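# Seat the reader's lid and lift both onto the reader

## Task

Inside the reader, which is switched off, the lid has slid back on its plate and now catches on the lip of the slot, so drawing the carrier out would knock it off. Push the lid back into its seat on the plate, then place the plate with the lid seated on it on the top of the reader. A bent wire is lying on the bench and may help. Nothing may fall off the table or be left off it.

## Robot and tools

Robot: two seven-joint xArm7 arms, left_arm and right_arm, each carrying a parallel two-finger gripper with a wrist camera. Their bases sit in the scene frame at left_arm (+0.003, +0.433, 0) m and right_arm (-0.048, -0.413, 0) m, both nearly unrotated. A two-camera stand is fixed to the floor behind them.

Frame: scene frame, origin at table height midway between the nominal bases. +z is up, +x points out over the table, and left_arm is on the +y side (this need not match the left of an image). Reported gripper positions (metres), quat_wxyz orientations and velocities (m/s, rad/s) use this frame and may be wrong by a few centimetres, more at long reach. A gripper's fingers point along its own +z and close along its own y. end_effector_position is the pinch point between closed pads, roughly 2 cm short of the tips; closing pushes the tips about 10 mm further forward, mostly while the pads are still more than 40 mm apart.

execute_actions(actions, cameras): actions is a list of actions; each action is a list of 1 to 15 rows, one row per 1/30 s step; a short action repeats its final row up to step 15. Every row is one flat list of 14 numbers in [-1, 1] covering both arms: left_arm dx, dy, dz, rx, ry, rz, opening, then right_arm in the same order. The six pose numbers are an offset, along scene axes, from that arm's Hand target as it stood when the action began (not from the previous row); rotation turns about the Hand target's position, and rx, ry, rz form one rotation vector. Scale: 1.0 = 0.6 m or 180 degrees. Sending the same offset again moves the arm further. Zeros for all six pose numbers mean no new pose, but that call re-requests the existing Hand target. opening is absolute: +1 fully open (0.084 m), -1 closed; a value is always a command, so resend the current one to keep a grip. cameras lists names (cam_high, cam_low, cam_left_wrist, cam_right_wrist, or "all"); images are returned only when asked, or by default when actions is empty. An empty actions list is a free status look.

move(target, speed, blend, opening_speed, blocking, cameras): target is one 14-number row as above, or a list of up to 15 such rows, every row an offset from the same starting Hand targets (not chained). Each gripper follows a straight line, turning the short way; all arms finish together, and the whole move is capped at 10 s. speed is path top speed in m/s, 0.002 to 1 (default 0.25), one value or one per target; rotation limit is twice it in rad/s. blend (m) rounds corners in a list; 0 stops at each. opening_speed (at least 0.2 per second on the -1..+1 scale) eases the fingers. blocking=false returns after about 0.5 s while motion continues. A changed opening mid-list is applied when everything is at rest there. The result adds a "move:" line giving the ending (done, off_target, moving, held, fault) and limits that acted (paced = pose clipped, held = steps withheld, e.g. by the inter-arm clearance check). Paths do not avoid obstacles or the other arm; faster moves stray, overshoot and strike harder.

wait(seconds, cameras): 0 to 3600 s, sends nothing new; a running move keeps going. stop(cameras): brakes a running move. zoom_image(camera, region): region [x0, y0, x1, y1] in pixels of that camera's newest 896x504 image, at most 504 square. clear_fault(arm): "left_arm" or "right_arm", only after a torque fault was reported. read_manual(section): licence texts only. finished_scene(scene): ends the current scene irreversibly, given its number; call it only once the lid is seated and plate plus lid rest on the reader stably.

Control details: each step the commanded orientation is limited to 32 degrees from the measured one; inverse kinematics favours position. Hand target in results is the last (clipped) command, and the next offsets start there. A gripper may settle short of it; if it stays short, send the gap as an offset. To release a push, command the target back behind the gripper. Large wrist rotations can swing the elbow.

Gripping: grip_measured (also the last Joint positions entry, metres) reads up to about 0.024 under the commanded opening when empty. To hold something, command roughly 0.03 below the opening where the fingers first made contact; about 24 N per pad, and objects wider than about 6 cm may slip. Fast closing squeezes harder.

Results also give joint positions, joint torques (noisy, offset, nonzero in free air; positive toward larger joint angle), Tool commands, and for execute_actions some step-by-step positions.

Avoid: dropping the lid or plate, releasing anything that is still moving, knocking parts off the table, hard hits on the reader or table, strong pushes, and any contact between the two arms (including one gripper closing on the other's fingers), which can fail the scene. Contact torque at a joint's load limit (waist 41.3, shoulder 41.5, upper arm roll 26.4, elbow 26.4, forearm roll 26.4, wrist pitch 14.2, wrist roll 14.8 N m; held weight counts) or a motor at its torque limit for 1 s causes a TORQUE FAULT: the arm backs off and stops until clear_fault. Long loads, stretched poses or pushing at unreachable targets heat motors; MOTOR HOT appears at 65 °C and at 80 °C the arm is braked for 30 to 60 s or more.

Each tool is called after "Request:" as name([rows], argument=value, ...), one row to a line, values as JSON.

## Session

Request:
execute_actions(actions=[])

Scene clock: 0.00 s.
left_arm: end_effector_position=(+0.1426, -0.2351, +0.2873) grip_measured=+1.00 end_effector_quat_wxyz=(+0.225, +0.726, -0.559, +0.332) | right_arm: end_effector_position=(+0.2103, -0.5521, +0.2549) grip_measured=+1.00 end_effector_quat_wxyz=(+0.060, +0.831, -0.545, +0.092)
Joint positions: left_arm=[-1.431 0.249 0.09 1.214 0.354 0.155 -0.369 0.084] | right_arm=[-0.647 -0.818 0.198 0.489 0.006 1.125 0.679 0.084]
Joint velocities: within noise
Joint torques (N m): no reading
Hand target: left_arm +0.1426, -0.2351, +0.2873; +0.225, +0.726, -0.559, +0.332 | right_arm +0.2103, -0.5521, +0.2549; +0.060, +0.831, -0.545, +0.092
Tool commands: left_gripper/opening=+1.0 right_gripper/opening=+1.0

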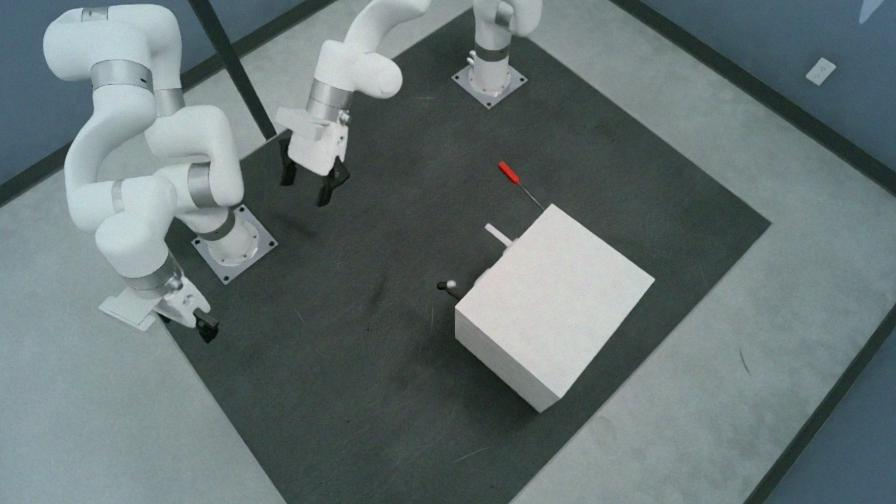

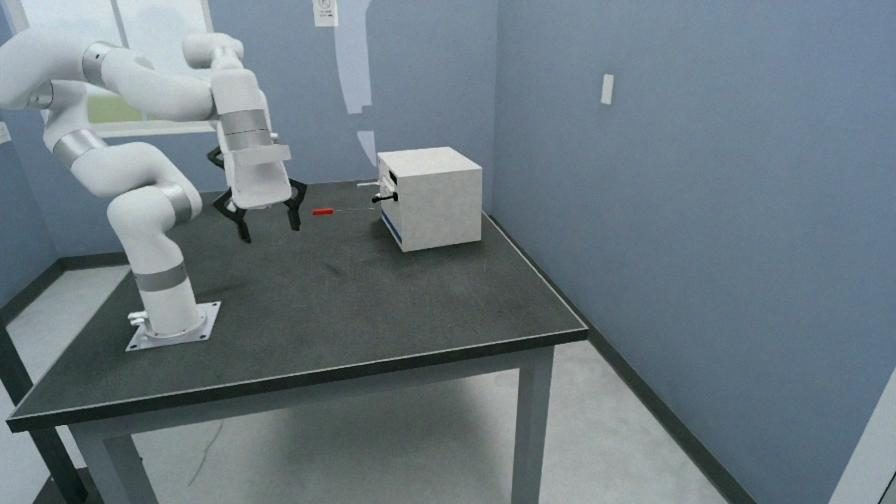

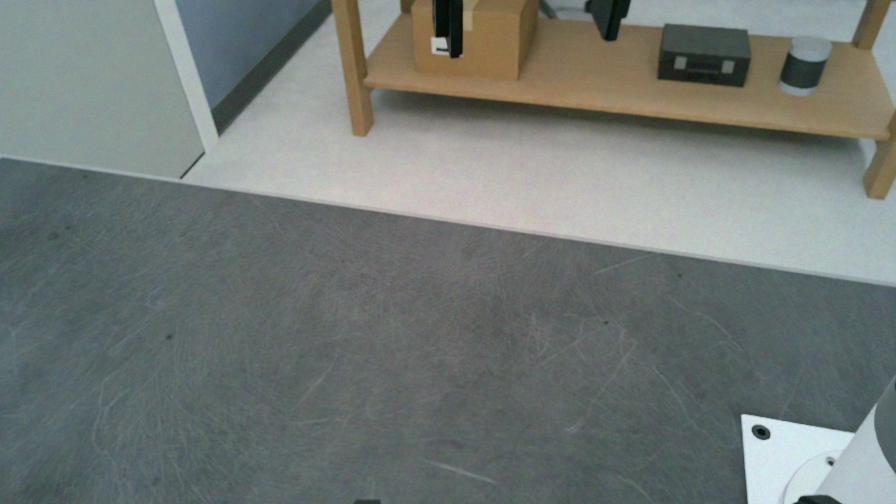

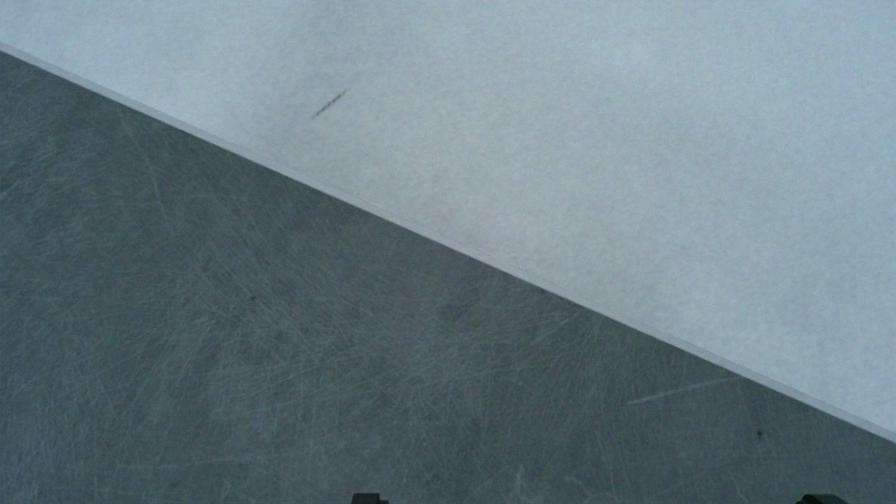

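Request:
zoom_image(camera="cam_high", region=[400, 140, 680, 420])

Request:
zoom_image(camera="cam_low", region=[300, 130, 500, 260])

Scaled by 1.800 from the camera's image (finer frame: 1280x720).

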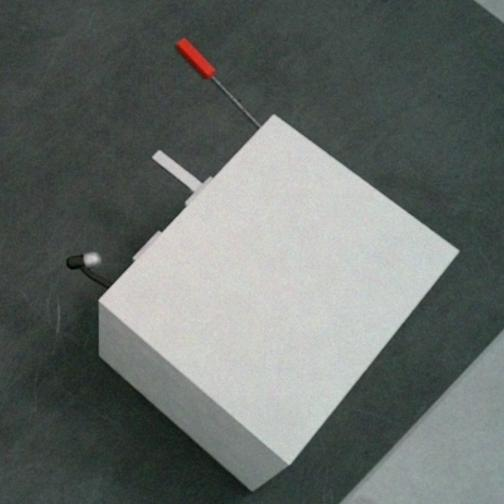

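Scaled by 2.520 from the camera's image (finer frame: 1280x720).

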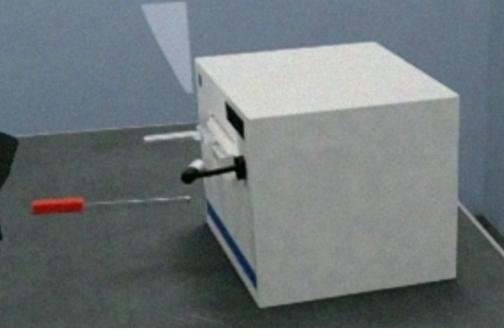

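Request:
move(target=[0.10, 0.375, -0.24, -0.1643, -0.1939, 0.3857, 1, 0, 0, 0, 0, 0, 0, 1], speed=0.3, cameras=["all"])

Scene clock: 156.57 s.
left_arm: end_effector_position=(+0.2026, -0.0101, +0.1433) grip_measured=+1.00 end_effector_quat_wxyz=(+0.000, +0.707, -0.001, +0.707) | right_arm: end_effector_position=(+0.2103, -0.5521, +0.2549) grip_measured=+1.00 end_effector_quat_wxyz=(+0.060, +0.831, -0.545, +0.092)
Joint positions: left_arm=[-2.07 0.591 0.407 0.983 1.334 1.436 -2.677 0.084] | right_arm=[-0.647 -0.818 0.198 0.489 0.006 1.125 0.679 0.084]
Joint torques (N m): left_arm=[3.67 -13.57 3.07 11.31 -1.45 1.77 -0.98] | right_arm=[-0.25 -2.21 -1.8 18.64 0.06 -2.42 0]
Hand target: left_arm +0.2026, -0.0101, +0.1433; +0.000, +0.707, -0.001, +0.707 | right_arm +0.2103, -0.5521, +0.2549; +0.060, +0.831, -0.545, +0.092
Off the commanded pose: left_arm 0.000 m, 0 deg | right_arm 0.000 m, 0 deg.
move: done

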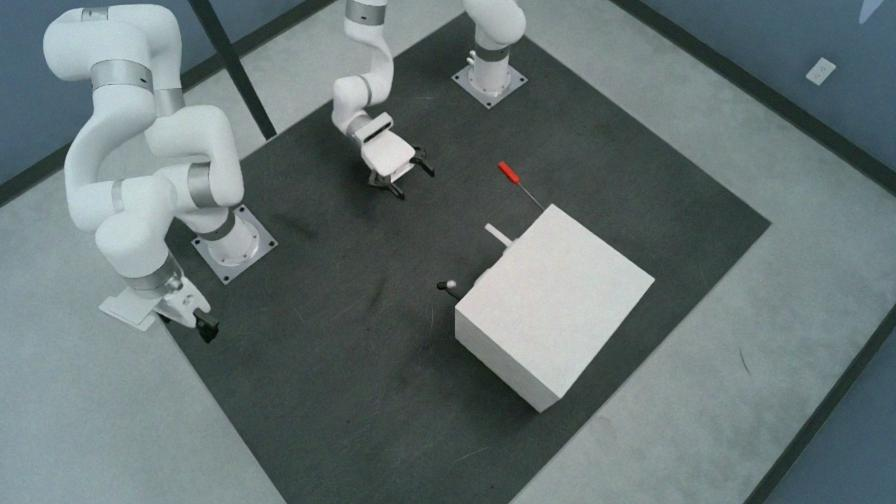

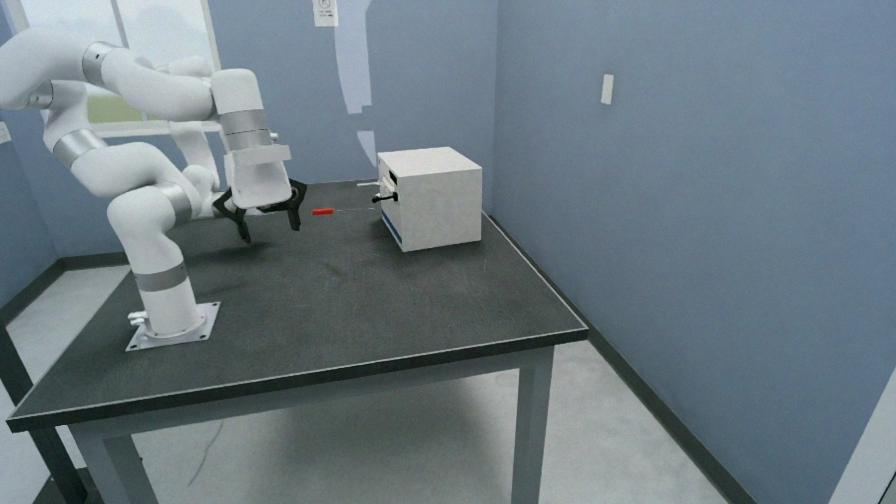

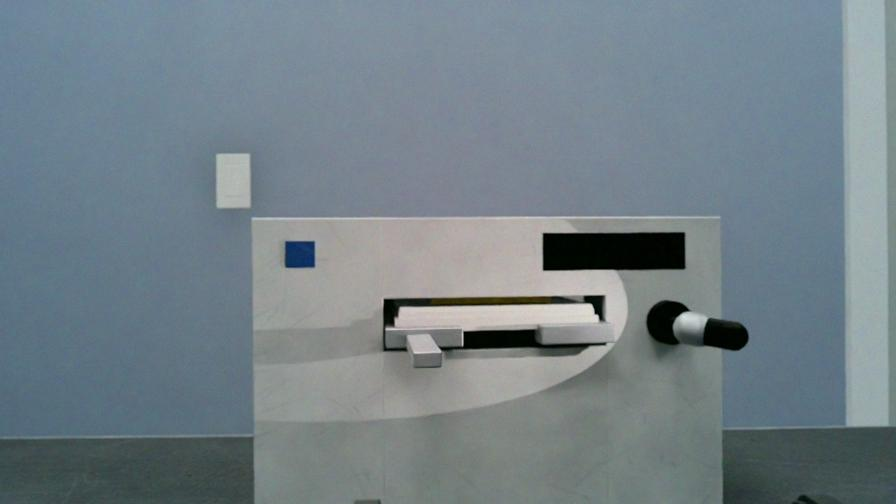

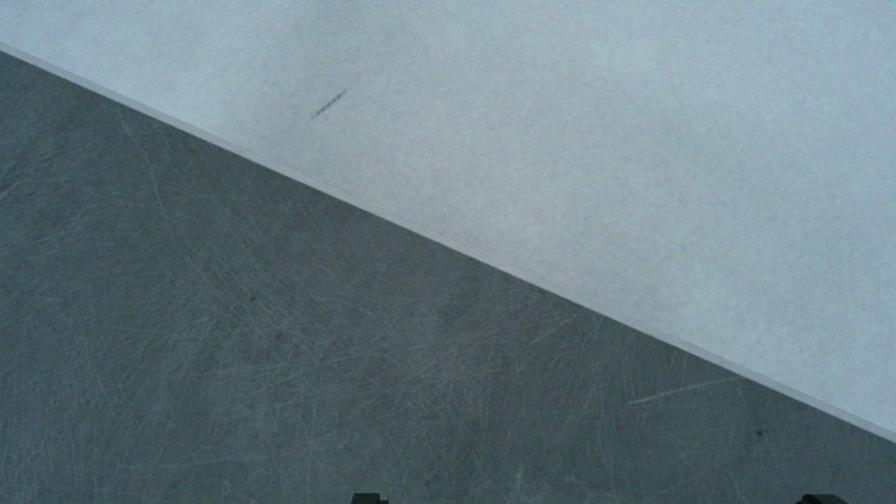

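Request:
zoom_image(camera="cam_left_wrist", region=[360, 270, 640, 390])

Request:
zoom_image(camera="cam_high", region=[420, 140, 580, 320])

Scaled by 1.800 from the camera's image (finer frame: 1280x720).

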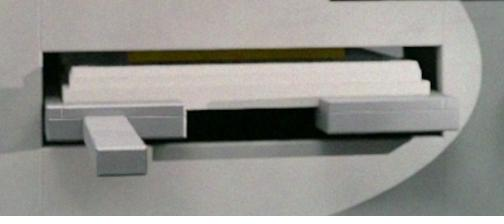

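Scaled by 2.800 from the camera's image (finer frame: 1280x720).

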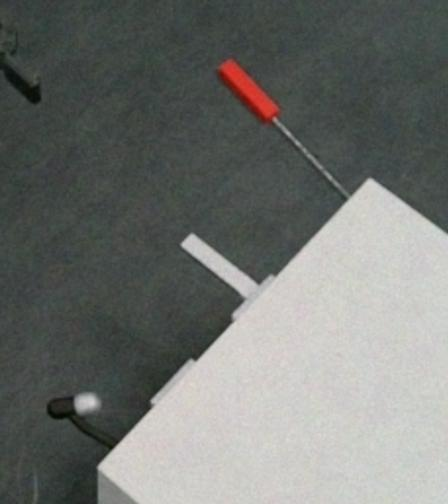

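Request:
move(target=[0.19, 0.0, 0.05, 0, 0, 0, 1, 0, 0, 0, 0, 0, 0, 1], speed=0.3, cameras=["cam_left_wrist"])

Request:
zoom_image(camera="cam_left_wrist", region=[330, 220, 670, 400])

Scene clock: 203.80 s.
left_arm: end_effector_position=(+0.3166, -0.0101, +0.1733) grip_measured=+1.00 end_effector_quat_wxyz=(+0.000, +0.707, -0.001, +0.707) | right_arm: end_effector_position=(+0.2103, -0.5521, +0.2549) grip_measured=+1.00 end_effector_quat_wxyz=(+0.060, +0.831, -0.545, +0.092)
Joint positions: left_arm=[-1.916 0.54 0.546 0.972 1.561 1.269 -2.66 0.084] | right_arm=[-0.647 -0.818 0.198 0.489 0.006 1.125 0.679 0.084]
Joint torques (N m): left_arm=[4.33 -12.78 4.6 12.53 1.88 0.95 1.06] | right_arm=[-0.44 -2.23 -1.83 18.59 0.09 -2.33 0.02]
Hand target: left_arm +0.3166, -0.0101, +0.1733; +0.000, +0.707, -0.001, +0.707 | right_arm +0.2103, -0.5521, +0.2549; +0.060, +0.831, -0.545, +0.092
Off the commanded pose: left_arm 0.000 m, 0 deg | right_arm 0.000 m, 0 deg.
move: done

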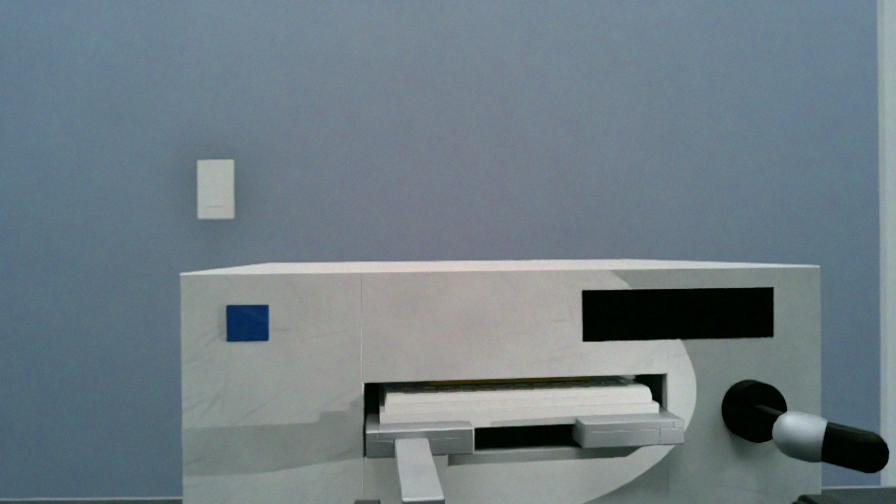

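Scaled by 1.482 from the camera's image (finer frame: 1280x720).

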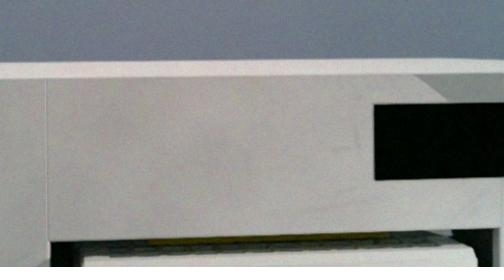

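Request:
zoom_image(camera="cam_left_wrist", region=[350, 360, 700, 470])

Scaled by 1.440 from the camera's image (finer frame: 1280x720).

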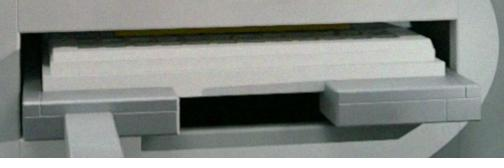

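Request:
move(target=[0.08, -0.05, -0.125, 0, 0, 0, 0, 0, 0, 0, 0, 0, 0, 1], speed=0.2, cameras=["cam_left_wrist"])

Request:
zoom_image(camera="cam_left_wrist", region=[200, 130, 704, 414])

Scene clock: 230.30 s.
left_arm: end_effector_position=(+0.3646, -0.0401, +0.0983) grip_measured=-0.01 end_effector_quat_wxyz=(+0.000, +0.707, -0.001, +0.707) | right_arm: end_effector_position=(+0.2103, -0.5521, +0.2549) grip_measured=+1.00 end_effector_quat_wxyz=(+0.060, +0.831, -0.545, +0.092)
Joint positions: left_arm=[-1.773 0.842 0.517 1.2 1.562 1.162 -2.741 0.044] | right_arm=[-0.647 -0.818 0.198 0.489 0.006 1.125 0.679 0.084]
Joint torques (N m): left_arm=[3.9 -15.37 5.12 11.19 -1.39 0.88 0.86] | right_arm=[-0.26 -2.18 -1.87 18.43 -0.01 -2.29 0]
Hand target: left_arm +0.3646, -0.0401, +0.0983; +0.000, +0.707, -0.001, +0.707 | right_arm +0.2103, -0.5521, +0.2549; +0.060, +0.831, -0.545, +0.092
Off the commanded pose: left_arm 0.000 m, 0 deg | right_arm 0.000 m, 0 deg.
move: done

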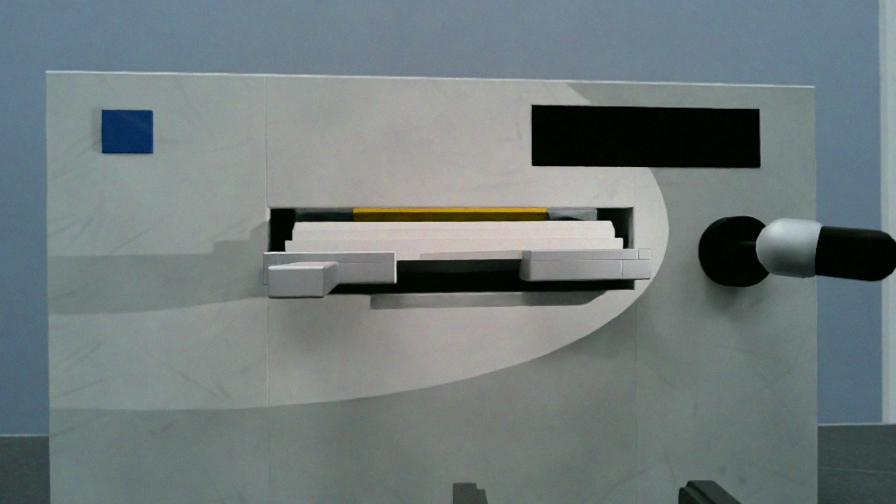

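Scaled by 1.000.

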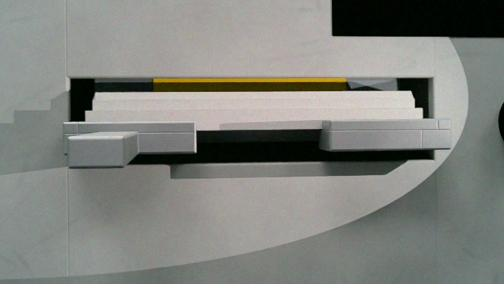

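Request:
zoom_image(camera="cam_left_wrist", region=[255, 190, 455, 310])

Request:
zoom_image(camera="cam_left_wrist", region=[455, 190, 655, 310])

Scaled by 2.520 from the camera's image (finer frame: 1280x720).

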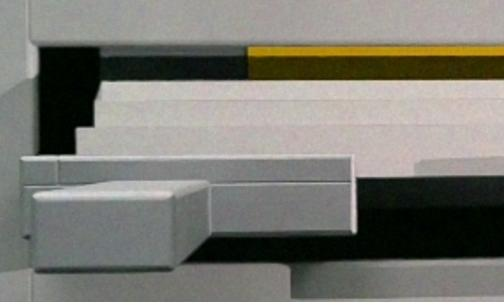

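Scaled by 2.520 from the camera's image (finer frame: 1280x720).

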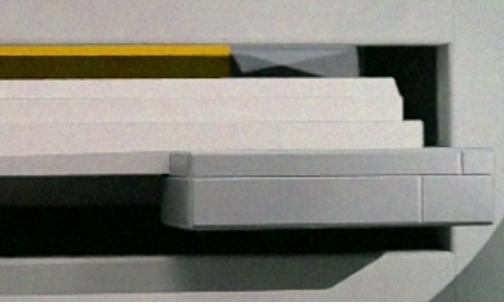

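Request:
move(target=[0.03, 0.03, 0.03, 0, -0.11, 0, 0, 0, 0, 0, 0, 0, 0, 1], speed=0.2, cameras=["cam_left_wrist"])

Request:
zoom_image(camera="cam_left_wrist", region=[200, 180, 704, 464])

Scene clock: 264.93 s.
left_arm: end_effector_position=(+0.3785, -0.0324, +0.1343) grip_measured=-0.01 end_effector_quat_wxyz=(+0.017, +0.596, +0.021, +0.802) | right_arm: end_effector_position=(+0.2103, -0.5521, +0.2549) grip_measured=+1.00 end_effector_quat_wxyz=(+0.060, +0.831, -0.545, +0.092)
Joint positions: left_arm=[-1.815 0.98 0.573 1.254 1.588 1.379 -2.874 0.044] | right_arm=[-0.647 -0.818 0.198 0.489 0.006 1.125 0.679 0.084]
Joint torques (N m): left_arm=[0.75 -19.24 6.48 7.35 0.39 1.64 0.11] | right_arm=[-0.42 -2.02 -1.91 18.3 -0.05 -2.26 0.02]
Hand target: left_arm +0.3785, -0.0324, +0.1343; +0.017, +0.596, +0.021, +0.802 (not the last commanded pose) | right_arm +0.2103, -0.5521, +0.2549; +0.060, +0.831, -0.545, +0.092
Tool commands: left_gripper/opening=+0.0 right_gripper/opening=+1.0
Off the commanded pose: left_arm 0.021 m, 4 deg | right_arm 0.000 m, 0 deg.
TORQUE FAULT: the external load on joint 2 (shoulder) of the left arm reached its load limit, and that arm stopped. The contact can be on any part of that arm beyond that joint, not only on its tool. A torque fault puts only its own arm into a fault stop. That arm's remaining commands of this call were not run. The hold on joint 2 (shoulder) of that arm was moved back by the arm itself, up to 3 degrees, as the stop began. That arm is still stopped at the end of this call. While its stop runs, that arm, its gripper or tool too, takes no new command.
CLEAR FAULT: the left arm stays stopped (state 4) until you call clear_fault(arm="left_arm").
End effector pose when the fault began: left_arm: position (+0.3802, -0.0251, +0.1153), quat_wxyz (+0.001, +0.593, +0.000, +0.805)
Joint positions when the fault began: left_arm=[-1.814 1.031 0.572 1.252 1.588 1.377 -2.873 0.044]
move: fault (left_arm)

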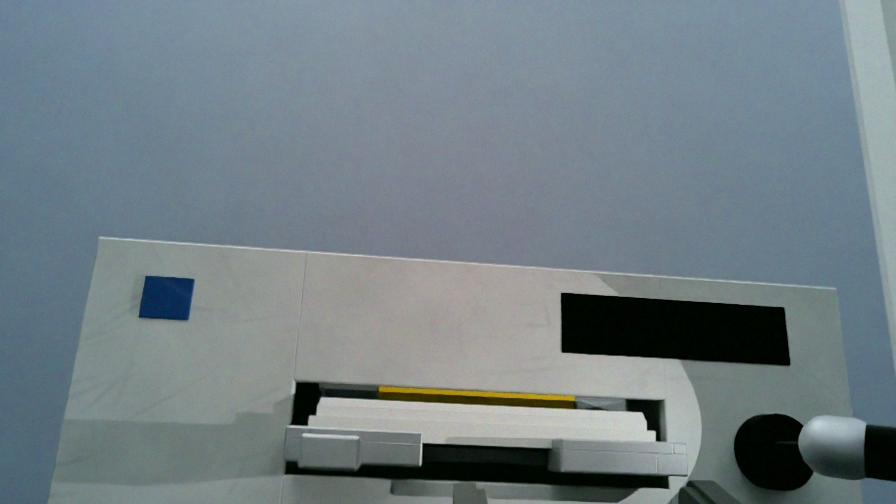

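Scaled by 1.000.

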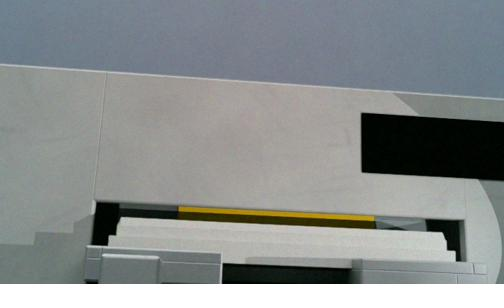

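Request:
clear_fault(arm="left_arm")

Request:
move(target=[-0.18, 0, 0.12, 0, 0.11, 0, 0, 0, 0, 0, 0, 0, 0, 1], speed=0.25, cameras=["cam_left_wrist"])

Scene clock: 273.87 s.
left_arm: end_effector_position=(+0.3785, -0.0324, +0.1343) grip_measured=-0.01 end_effector_quat_wxyz=(+0.017, +0.596, +0.021, +0.802) | right_arm: end_effector_position=(+0.2103, -0.5521, +0.2549) grip_measured=+1.00 end_effector_quat_wxyz=(+0.060, +0.831, -0.545, +0.092)
Joint positions: left_arm=[-1.815 0.98 0.573 1.254 1.588 1.379 -2.874 0.044] | right_arm=[-0.647 -0.818 0.198 0.489 0.006 1.125 0.679 0.084]
Joint torques (N m): left_arm=[0.74 -19.72 6.42 7.24 0.55 1.63 0.24] | right_arm=[-0.51 -2.12 -2.04 18.08 0.07 -2.24 -0.08]
Hand target: left_arm +0.3785, -0.0324, +0.1343; +0.017, +0.596, +0.021, +0.802 (not the last commanded pose) | right_arm +0.2103, -0.5521, +0.2549; +0.060, +0.831, -0.545, +0.092
Tool commands: left_gripper/opening=+0.0 right_gripper/opening=+1.0
Off the commanded pose: left_arm 0.021 m, 4 deg | right_arm 0.000 m, 0 deg.
TORQUE FAULT, CONTINUED: the left arm's stop, for the torque fault of joint 2 (shoulder) that an earlier result reported, is over. The call counts as one of the actions that you can send in this scene. The hold on joint 2 (shoulder) of that arm was moved back by the arm itself, up to 3 degrees, as the stop began. That arm's target is now where it stood when the stop ended, not its last command. That arm's gripper keeps its grip as last carried out, and that arm accepts commands again: back off and push less far.
CLEAR FAULT: your call cleared the left arm's torque fault. If a joint's load stays at its limit, that arm stops again at once.

Scene clock: 275.00 s.
left_arm: end_effector_position=(+0.2705, -0.0324, +0.2063) grip_measured=-0.01 end_effector_quat_wxyz=(+0.013, +0.725, +0.023, +0.688) | right_arm: end_effector_position=(+0.2103, -0.5521, +0.2549) grip_measured=+1.00 end_effector_quat_wxyz=(+0.060, +0.831, -0.545, +0.092)
Joint positions: left_arm=[-1.994 0.456 0.522 1.018 1.441 1.324 -2.563 0.044] | right_arm=[-0.647 -0.818 0.198 0.489 0.006 1.125 0.679 0.084]
Joint torques (N m): left_arm=[-3.88 -17.33 2.88 11.61 -1.01 1.73 1.04] | right_arm=[-0.35 -2.18 -1.97 18.09 0.07 -2.15 -0.15]
Hand target: left_arm +0.2705, -0.0324, +0.2063; +0.013, +0.725, +0.023, +0.688 | right_arm +0.2103, -0.5521, +0.2549; +0.060, +0.831, -0.545, +0.092
Off the commanded pose: left_arm 0.000 m, 0 deg | right_arm 0.000 m, 0 deg.
move: done

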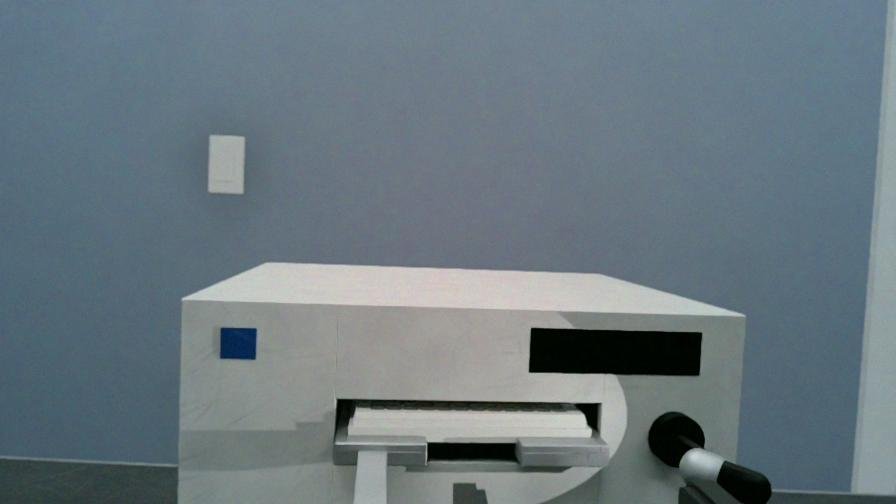

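Request:
move([
  [0.099, 0.4623, 0.056, 0.0091, 0.4831, -0.0162, 1, 0, 0.2, 0.0, -0.12, -0.19, 0.15, 1],
  [0.099, 0.4623, 0.056, 0.0091, 0.4831, -0.0162, 1, 0.016, 0.70, -0.03, -0.2476, -0.3774, 0.3091, 1],
], speed=0.3, blend=0.02, cameras=["all"])

Scene clock: 307.23 s.
left_arm: end_effector_position=(+0.3296, +0.2435, +0.2398) grip_measured=+1.00 end_effector_quat_wxyz=(+0.000, +1.000, +0.000, +0.004) | right_arm: end_effector_position=(+0.2106, -0.4385, +0.2551) grip_measured=+1.00 end_effector_quat_wxyz=(+0.030, +0.848, -0.321, +0.421)
Joint positions: left_arm=[-1.794 -0.736 1.016 0.862 0.631 1.352 -1.076 0.084] | right_arm=[-0.036 -1.854 0.48 -0.097 0.125 0.961 0.739 0.084]
Joint torques (N m): left_arm=[-3.69 4.22 -6.6 15 -1.73 -0.73 0.83] | right_arm=[-1.9 10.13 -3.16 17.52 -1.33 -4.01 -0.84]
Hand target: left_arm +0.3296, +0.2435, +0.2397; +0.000, +1.000, +0.000, +0.004 (not the last commanded pose) | right_arm +0.2106, -0.4385, +0.2551; +0.030, +0.848, -0.321, +0.421 (not the last commanded pose)
Off the commanded pose: left_arm 0.001 m, 0 deg | right_arm 0.307 m, 52 deg.
move: held (right_arm; a check stopped the path); path passed 0 of 2 targets; limits=held
pose unreachable (right arm): on one or more control steps of this call, first in action 0 (counted from 0), this arm could not follow its commanded pose, so it was not sent that pose on those steps. It may still have moved: this result reports where it is.
cause: moving toward the commanded pose would bring two parts of the arm too close to each other (joints 3 (upper arm roll) to 6 (wrist pitch) lie between them).

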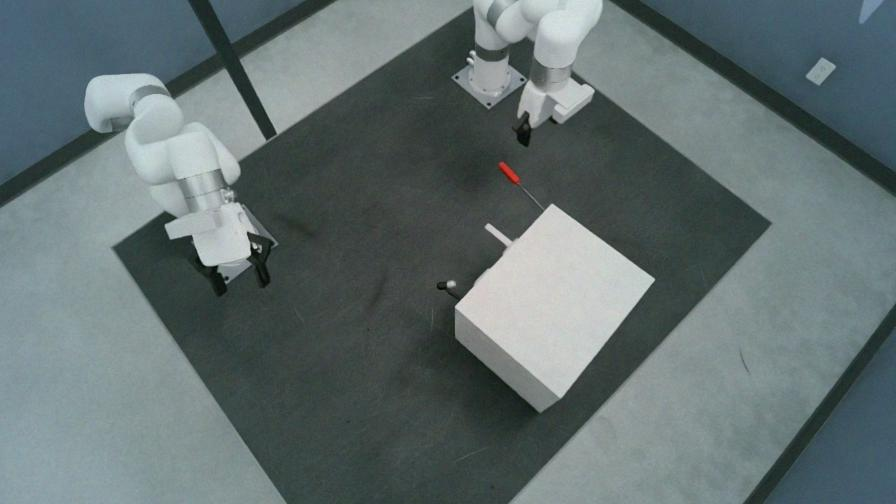

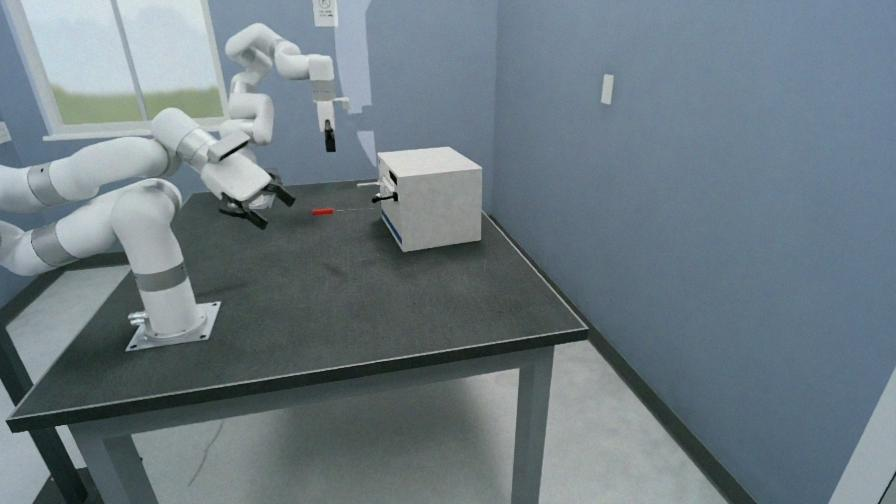

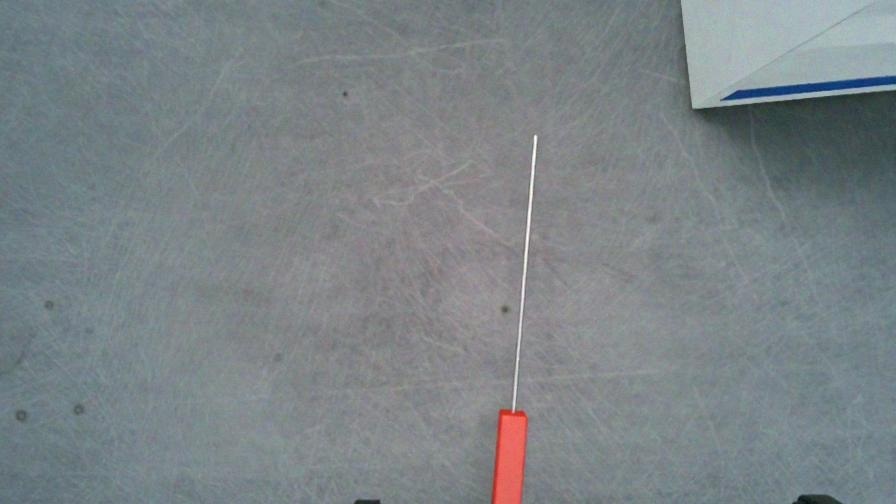

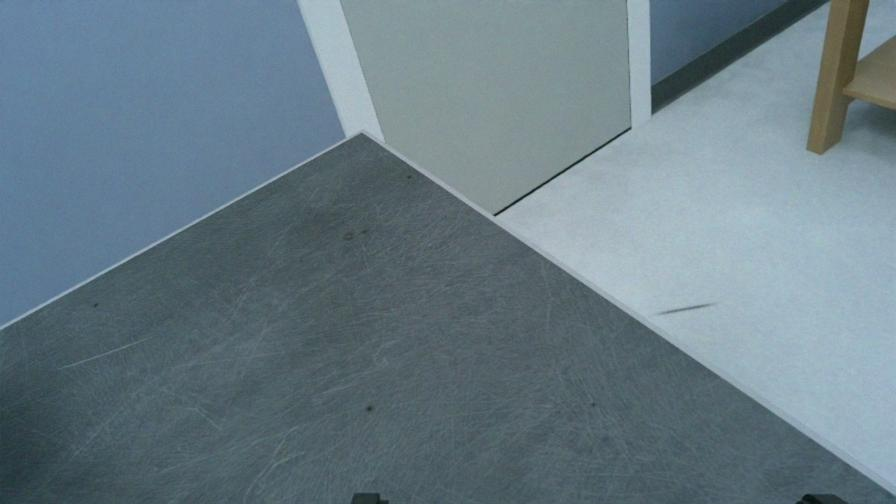

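Request:
zoom_image(camera="cam_left_wrist", region=[440, 110, 600, 250])

Request:
zoom_image(camera="cam_left_wrist", region=[440, 330, 600, 504])

Request:
zoom_image(camera="cam_low", region=[300, 170, 410, 250])

Scaled by 3.150 from the camera's image (finer frame: 1280x720).

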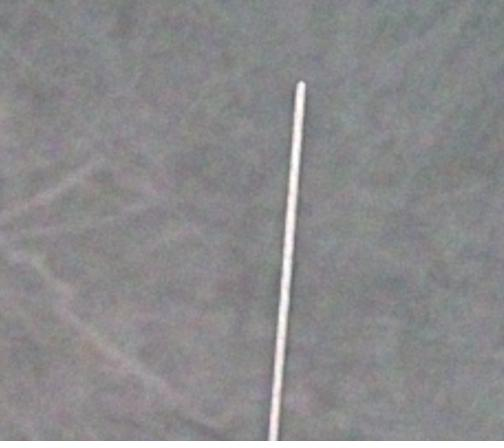

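Scaled by 2.897 from the camera's image (finer frame: 1280x720).

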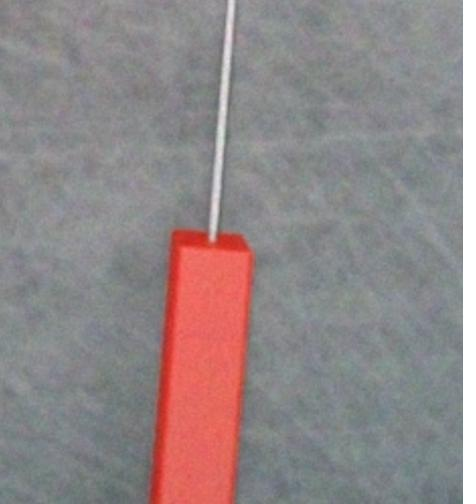

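Scaled by 4.582 from the camera's image (finer frame: 1280x720).

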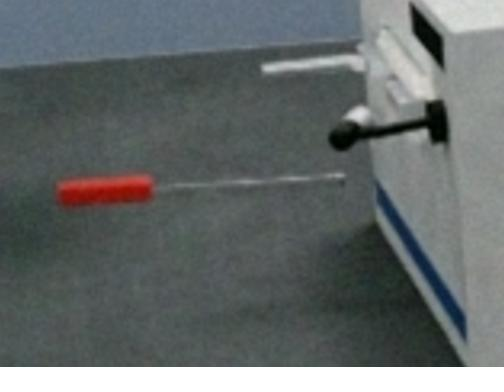

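Request:
move(target=[-0.1027, 0.0, -0.30, 0, 0, -0.0256, 0, 0, 0, 0, 0, 0, 0, 1], speed=0.25, cameras=["cam_left_wrist"])

Request:
zoom_image(camera="cam_left_wrist", region=[500, 0, 660, 120])

Scene clock: 386.03 s.
left_arm: end_effector_position=(+0.2680, +0.2435, +0.0598) grip_measured=-0.01 end_effector_quat_wxyz=(+0.000, +0.999, -0.040, +0.004) | right_arm: end_effector_position=(+0.2106, -0.4385, +0.2551) grip_measured=+1.00 end_effector_quat_wxyz=(+0.030, +0.848, -0.321, +0.421)
Joint positions: left_arm=[-1.914 -0.646 1.393 0.452 0.936 0.832 -1.222 0.044] | right_arm=[-0.036 -1.854 0.48 -0.097 0.125 0.961 0.739 0.084]
Joint torques (N m): left_arm=[-3.83 4.77 -5.09 11.51 1.33 -1.52 -0.95] | right_arm=[-1.9 10.07 -3.19 17.56 -1.38 -3.99 -0.7]
Hand target: left_arm +0.2679, +0.2435, +0.0597; +0.000, +0.999, -0.040, +0.004 | right_arm +0.2106, -0.4385, +0.2551; +0.030, +0.848, -0.321, +0.421
Off the commanded pose: left_arm 0.000 m, 0 deg | right_arm 0.000 m, 0 deg.
move: done

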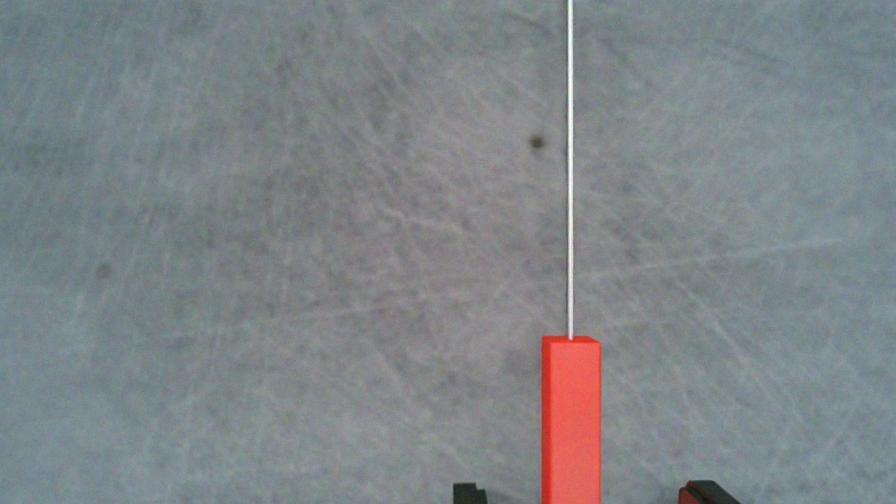

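Scaled by 3.150 from the camera's image (finer frame: 1280x720).

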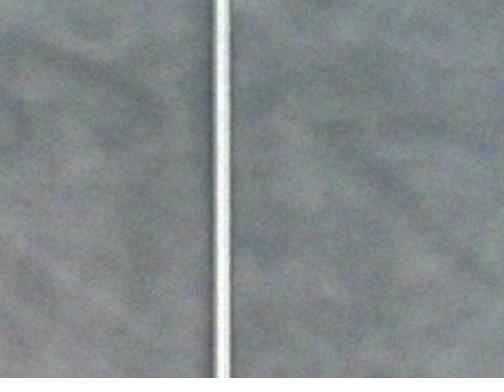

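Request:
move(target=[0, 0.0, -0.052, 0, 0, 0, 0, 0, 0, 0, 0, 0, 0, 1], speed=0.1, cameras=["cam_left_wrist", "cam_low"])

Request:
zoom_image(camera="cam_low", region=[250, 120, 410, 240])

Scene clock: 403.50 s.
left_arm: end_effector_position=(+0.2679, +0.2435, +0.0285) grip_measured=-0.01 end_effector_quat_wxyz=(+0.000, +0.999, -0.040, +0.004) | right_arm: end_effector_position=(+0.2106, -0.4385, +0.2551) grip_measured=+1.00 end_effector_quat_wxyz=(+0.030, +0.848, -0.321, +0.421)
Joint positions: left_arm=[-2.057 -0.582 1.586 0.449 1.007 0.711 -1.261 0.044] | right_arm=[-0.036 -1.854 0.48 -0.097 0.125 0.961 0.739 0.084]
Joint torques (N m): left_arm=[-3.7 5.7 -4.99 10.53 1.41 -1.68 -0.87] | right_arm=[-1.91 10.11 -3.22 17.45 -1.34 -4.02 -0.8]
Hand target: left_arm +0.2679, +0.2435, +0.0285; +0.000, +0.999, -0.040, +0.004 | right_arm +0.2106, -0.4385, +0.2551; +0.030, +0.848, -0.321, +0.421
Off the commanded pose: left_arm 0.000 m, 0 deg | right_arm 0.000 m, 0 deg.
move: done
Images, in order (width x height): cam_low 896x504, cam_left_wrist 896x504.

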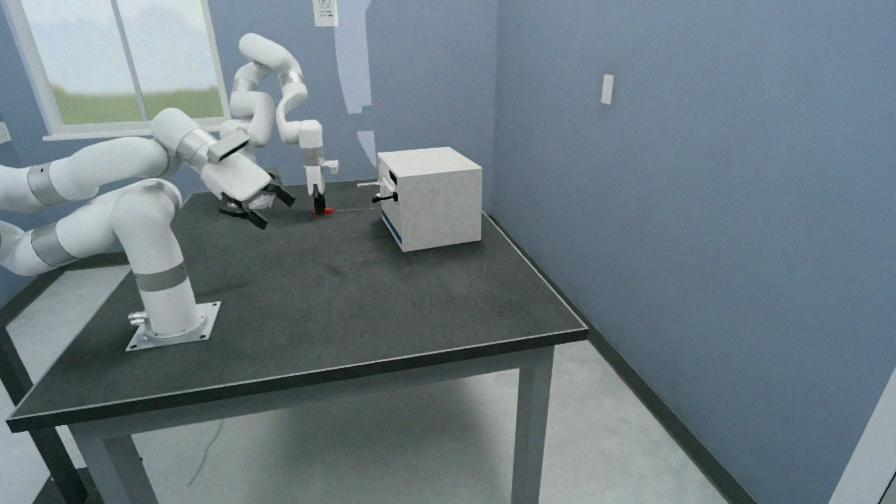

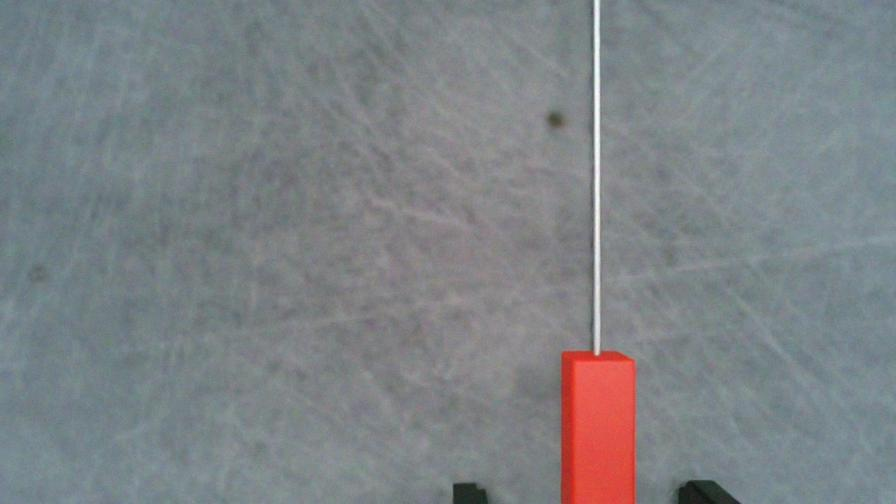

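Scaled by 3.150 from the camera's image (finer frame: 1280x720).

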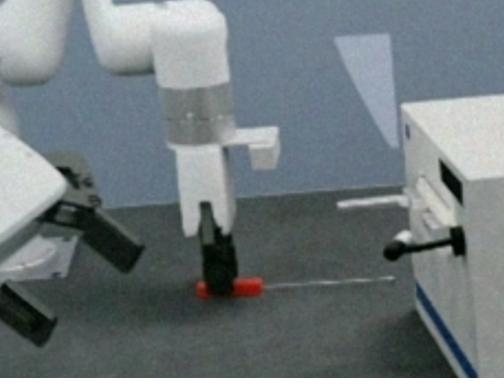

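Request:
move(target=[0, 0, 0, 0, 0, 0, -0.78, 0, 0, 0, 0, 0, 0, 1], opening_speed=1.5)

Request:
move(target=[0, 0, 0.25, 0, 0, 0.0256, -0.78, 0, 0, 0, 0, 0, 0, 1], speed=0.15, cameras=["all"])

Request:
zoom_image(camera="cam_low", region=[300, 100, 410, 200])

Scene clock: 419.80 s.
left_arm: end_effector_position=(+0.2680, +0.2435, +0.0285) grip_measured=-0.69 end_effector_quat_wxyz=(+0.000, +0.999, -0.040, +0.004) | right_arm: end_effector_position=(+0.2106, -0.4385, +0.2551) grip_measured=+1.00 end_effector_quat_wxyz=(+0.030, +0.848, -0.321, +0.421)
Joint positions: left_arm=[-2.057 -0.582 1.586 0.449 1.007 0.711 -1.261 0.014] | right_arm=[-0.036 -1.854 0.48 -0.097 0.125 0.961 0.739 0.084]
Joint torques (N m): left_arm=[-3.18 5.66 -5.28 9.78 1.32 -1.36 -0.88] | right_arm=[-1.92 10 -3.06 17.41 -1.32 -3.97 -0.76]
Hand target: left_arm +0.2679, +0.2435, +0.0285; +0.000, +0.999, -0.040, +0.004 | right_arm +0.2106, -0.4385, +0.2551; +0.030, +0.848, -0.321, +0.421
Off the commanded pose: left_arm 0.000 m, 0 deg | right_arm 0.000 m, 0 deg.
move: done

Scene clock: 421.23 s.
left_arm: end_effector_position=(+0.2679, +0.2435, +0.1785) grip_measured=-0.69 end_effector_quat_wxyz=(+0.000, +1.000, +0.000, +0.004) | right_arm: end_effector_position=(+0.2106, -0.4385, +0.2551) grip_measured=+1.00 end_effector_quat_wxyz=(+0.030, +0.848, -0.321, +0.421)
Joint positions: left_arm=[-1.719 -0.827 0.964 0.586 0.703 1.23 -1.221 0.014] | right_arm=[-0.036 -1.854 0.48 -0.097 0.125 0.961 0.739 0.084]
Joint torques (N m): left_arm=[3.7 -1.11 -7.33 14.54 -1.72 -0.87 -1.02] | right_arm=[-1.82 10.11 -3.13 17.31 -1.37 -3.94 -0.67]
Hand target: left_arm +0.2679, +0.2435, +0.1785; +0.000, +1.000, +0.000, +0.004 | right_arm +0.2106, -0.4385, +0.2551; +0.030, +0.848, -0.321, +0.421
Off the commanded pose: left_arm 0.000 m, 0 deg | right_arm 0.000 m, 0 deg.
move: done

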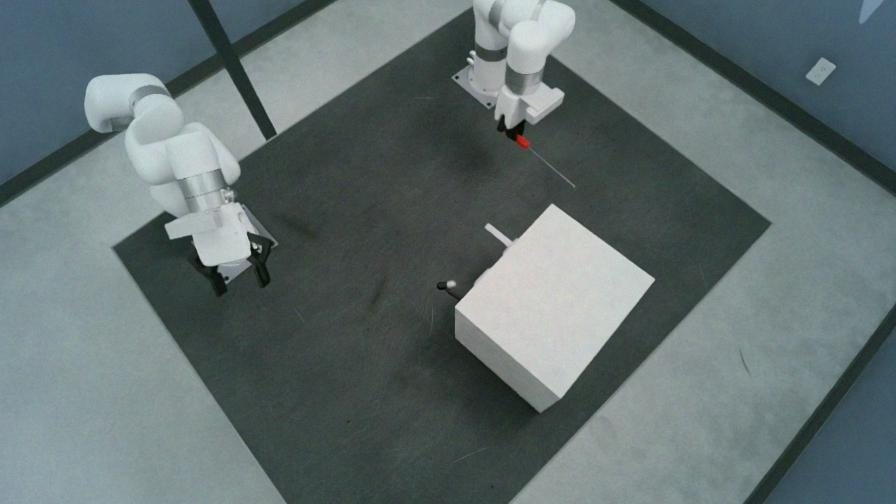

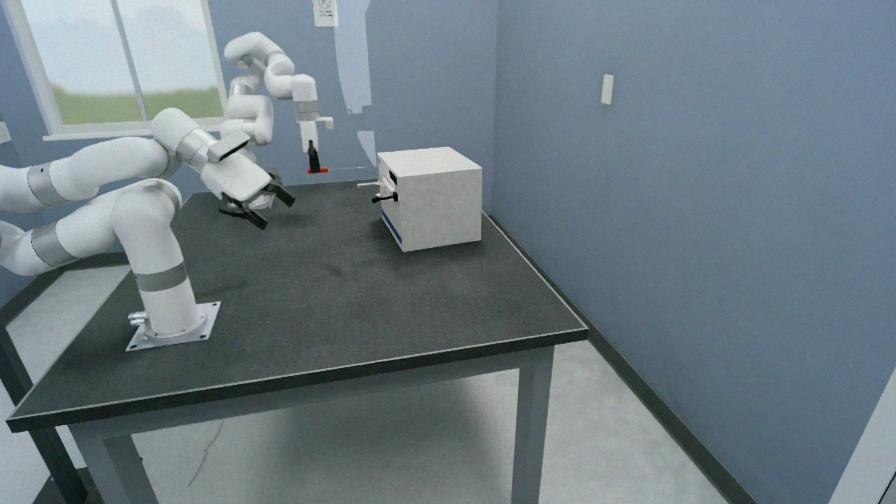

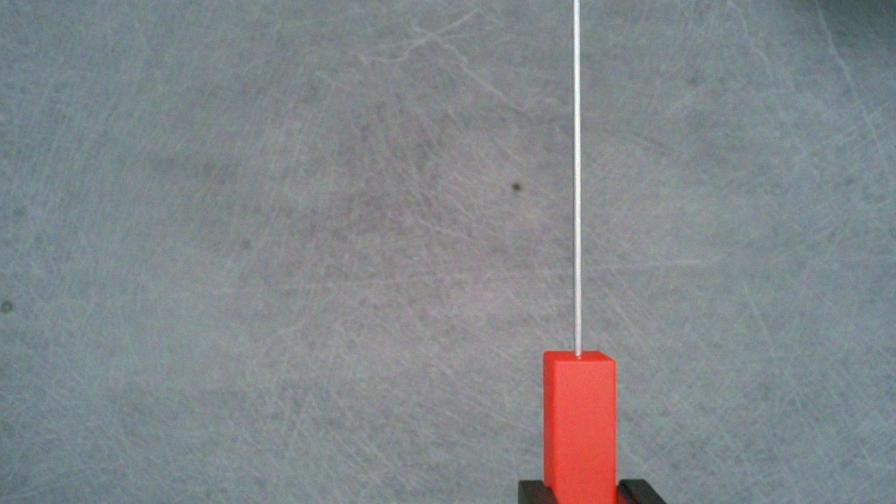

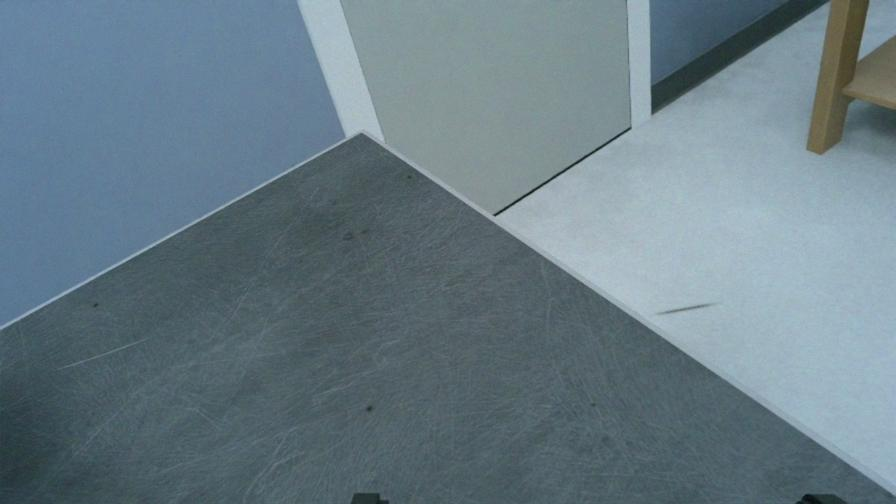

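Scaled by 4.582 from the camera's image (finer frame: 1280x720).

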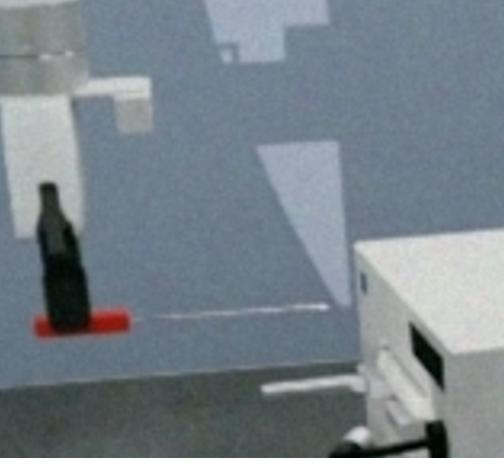

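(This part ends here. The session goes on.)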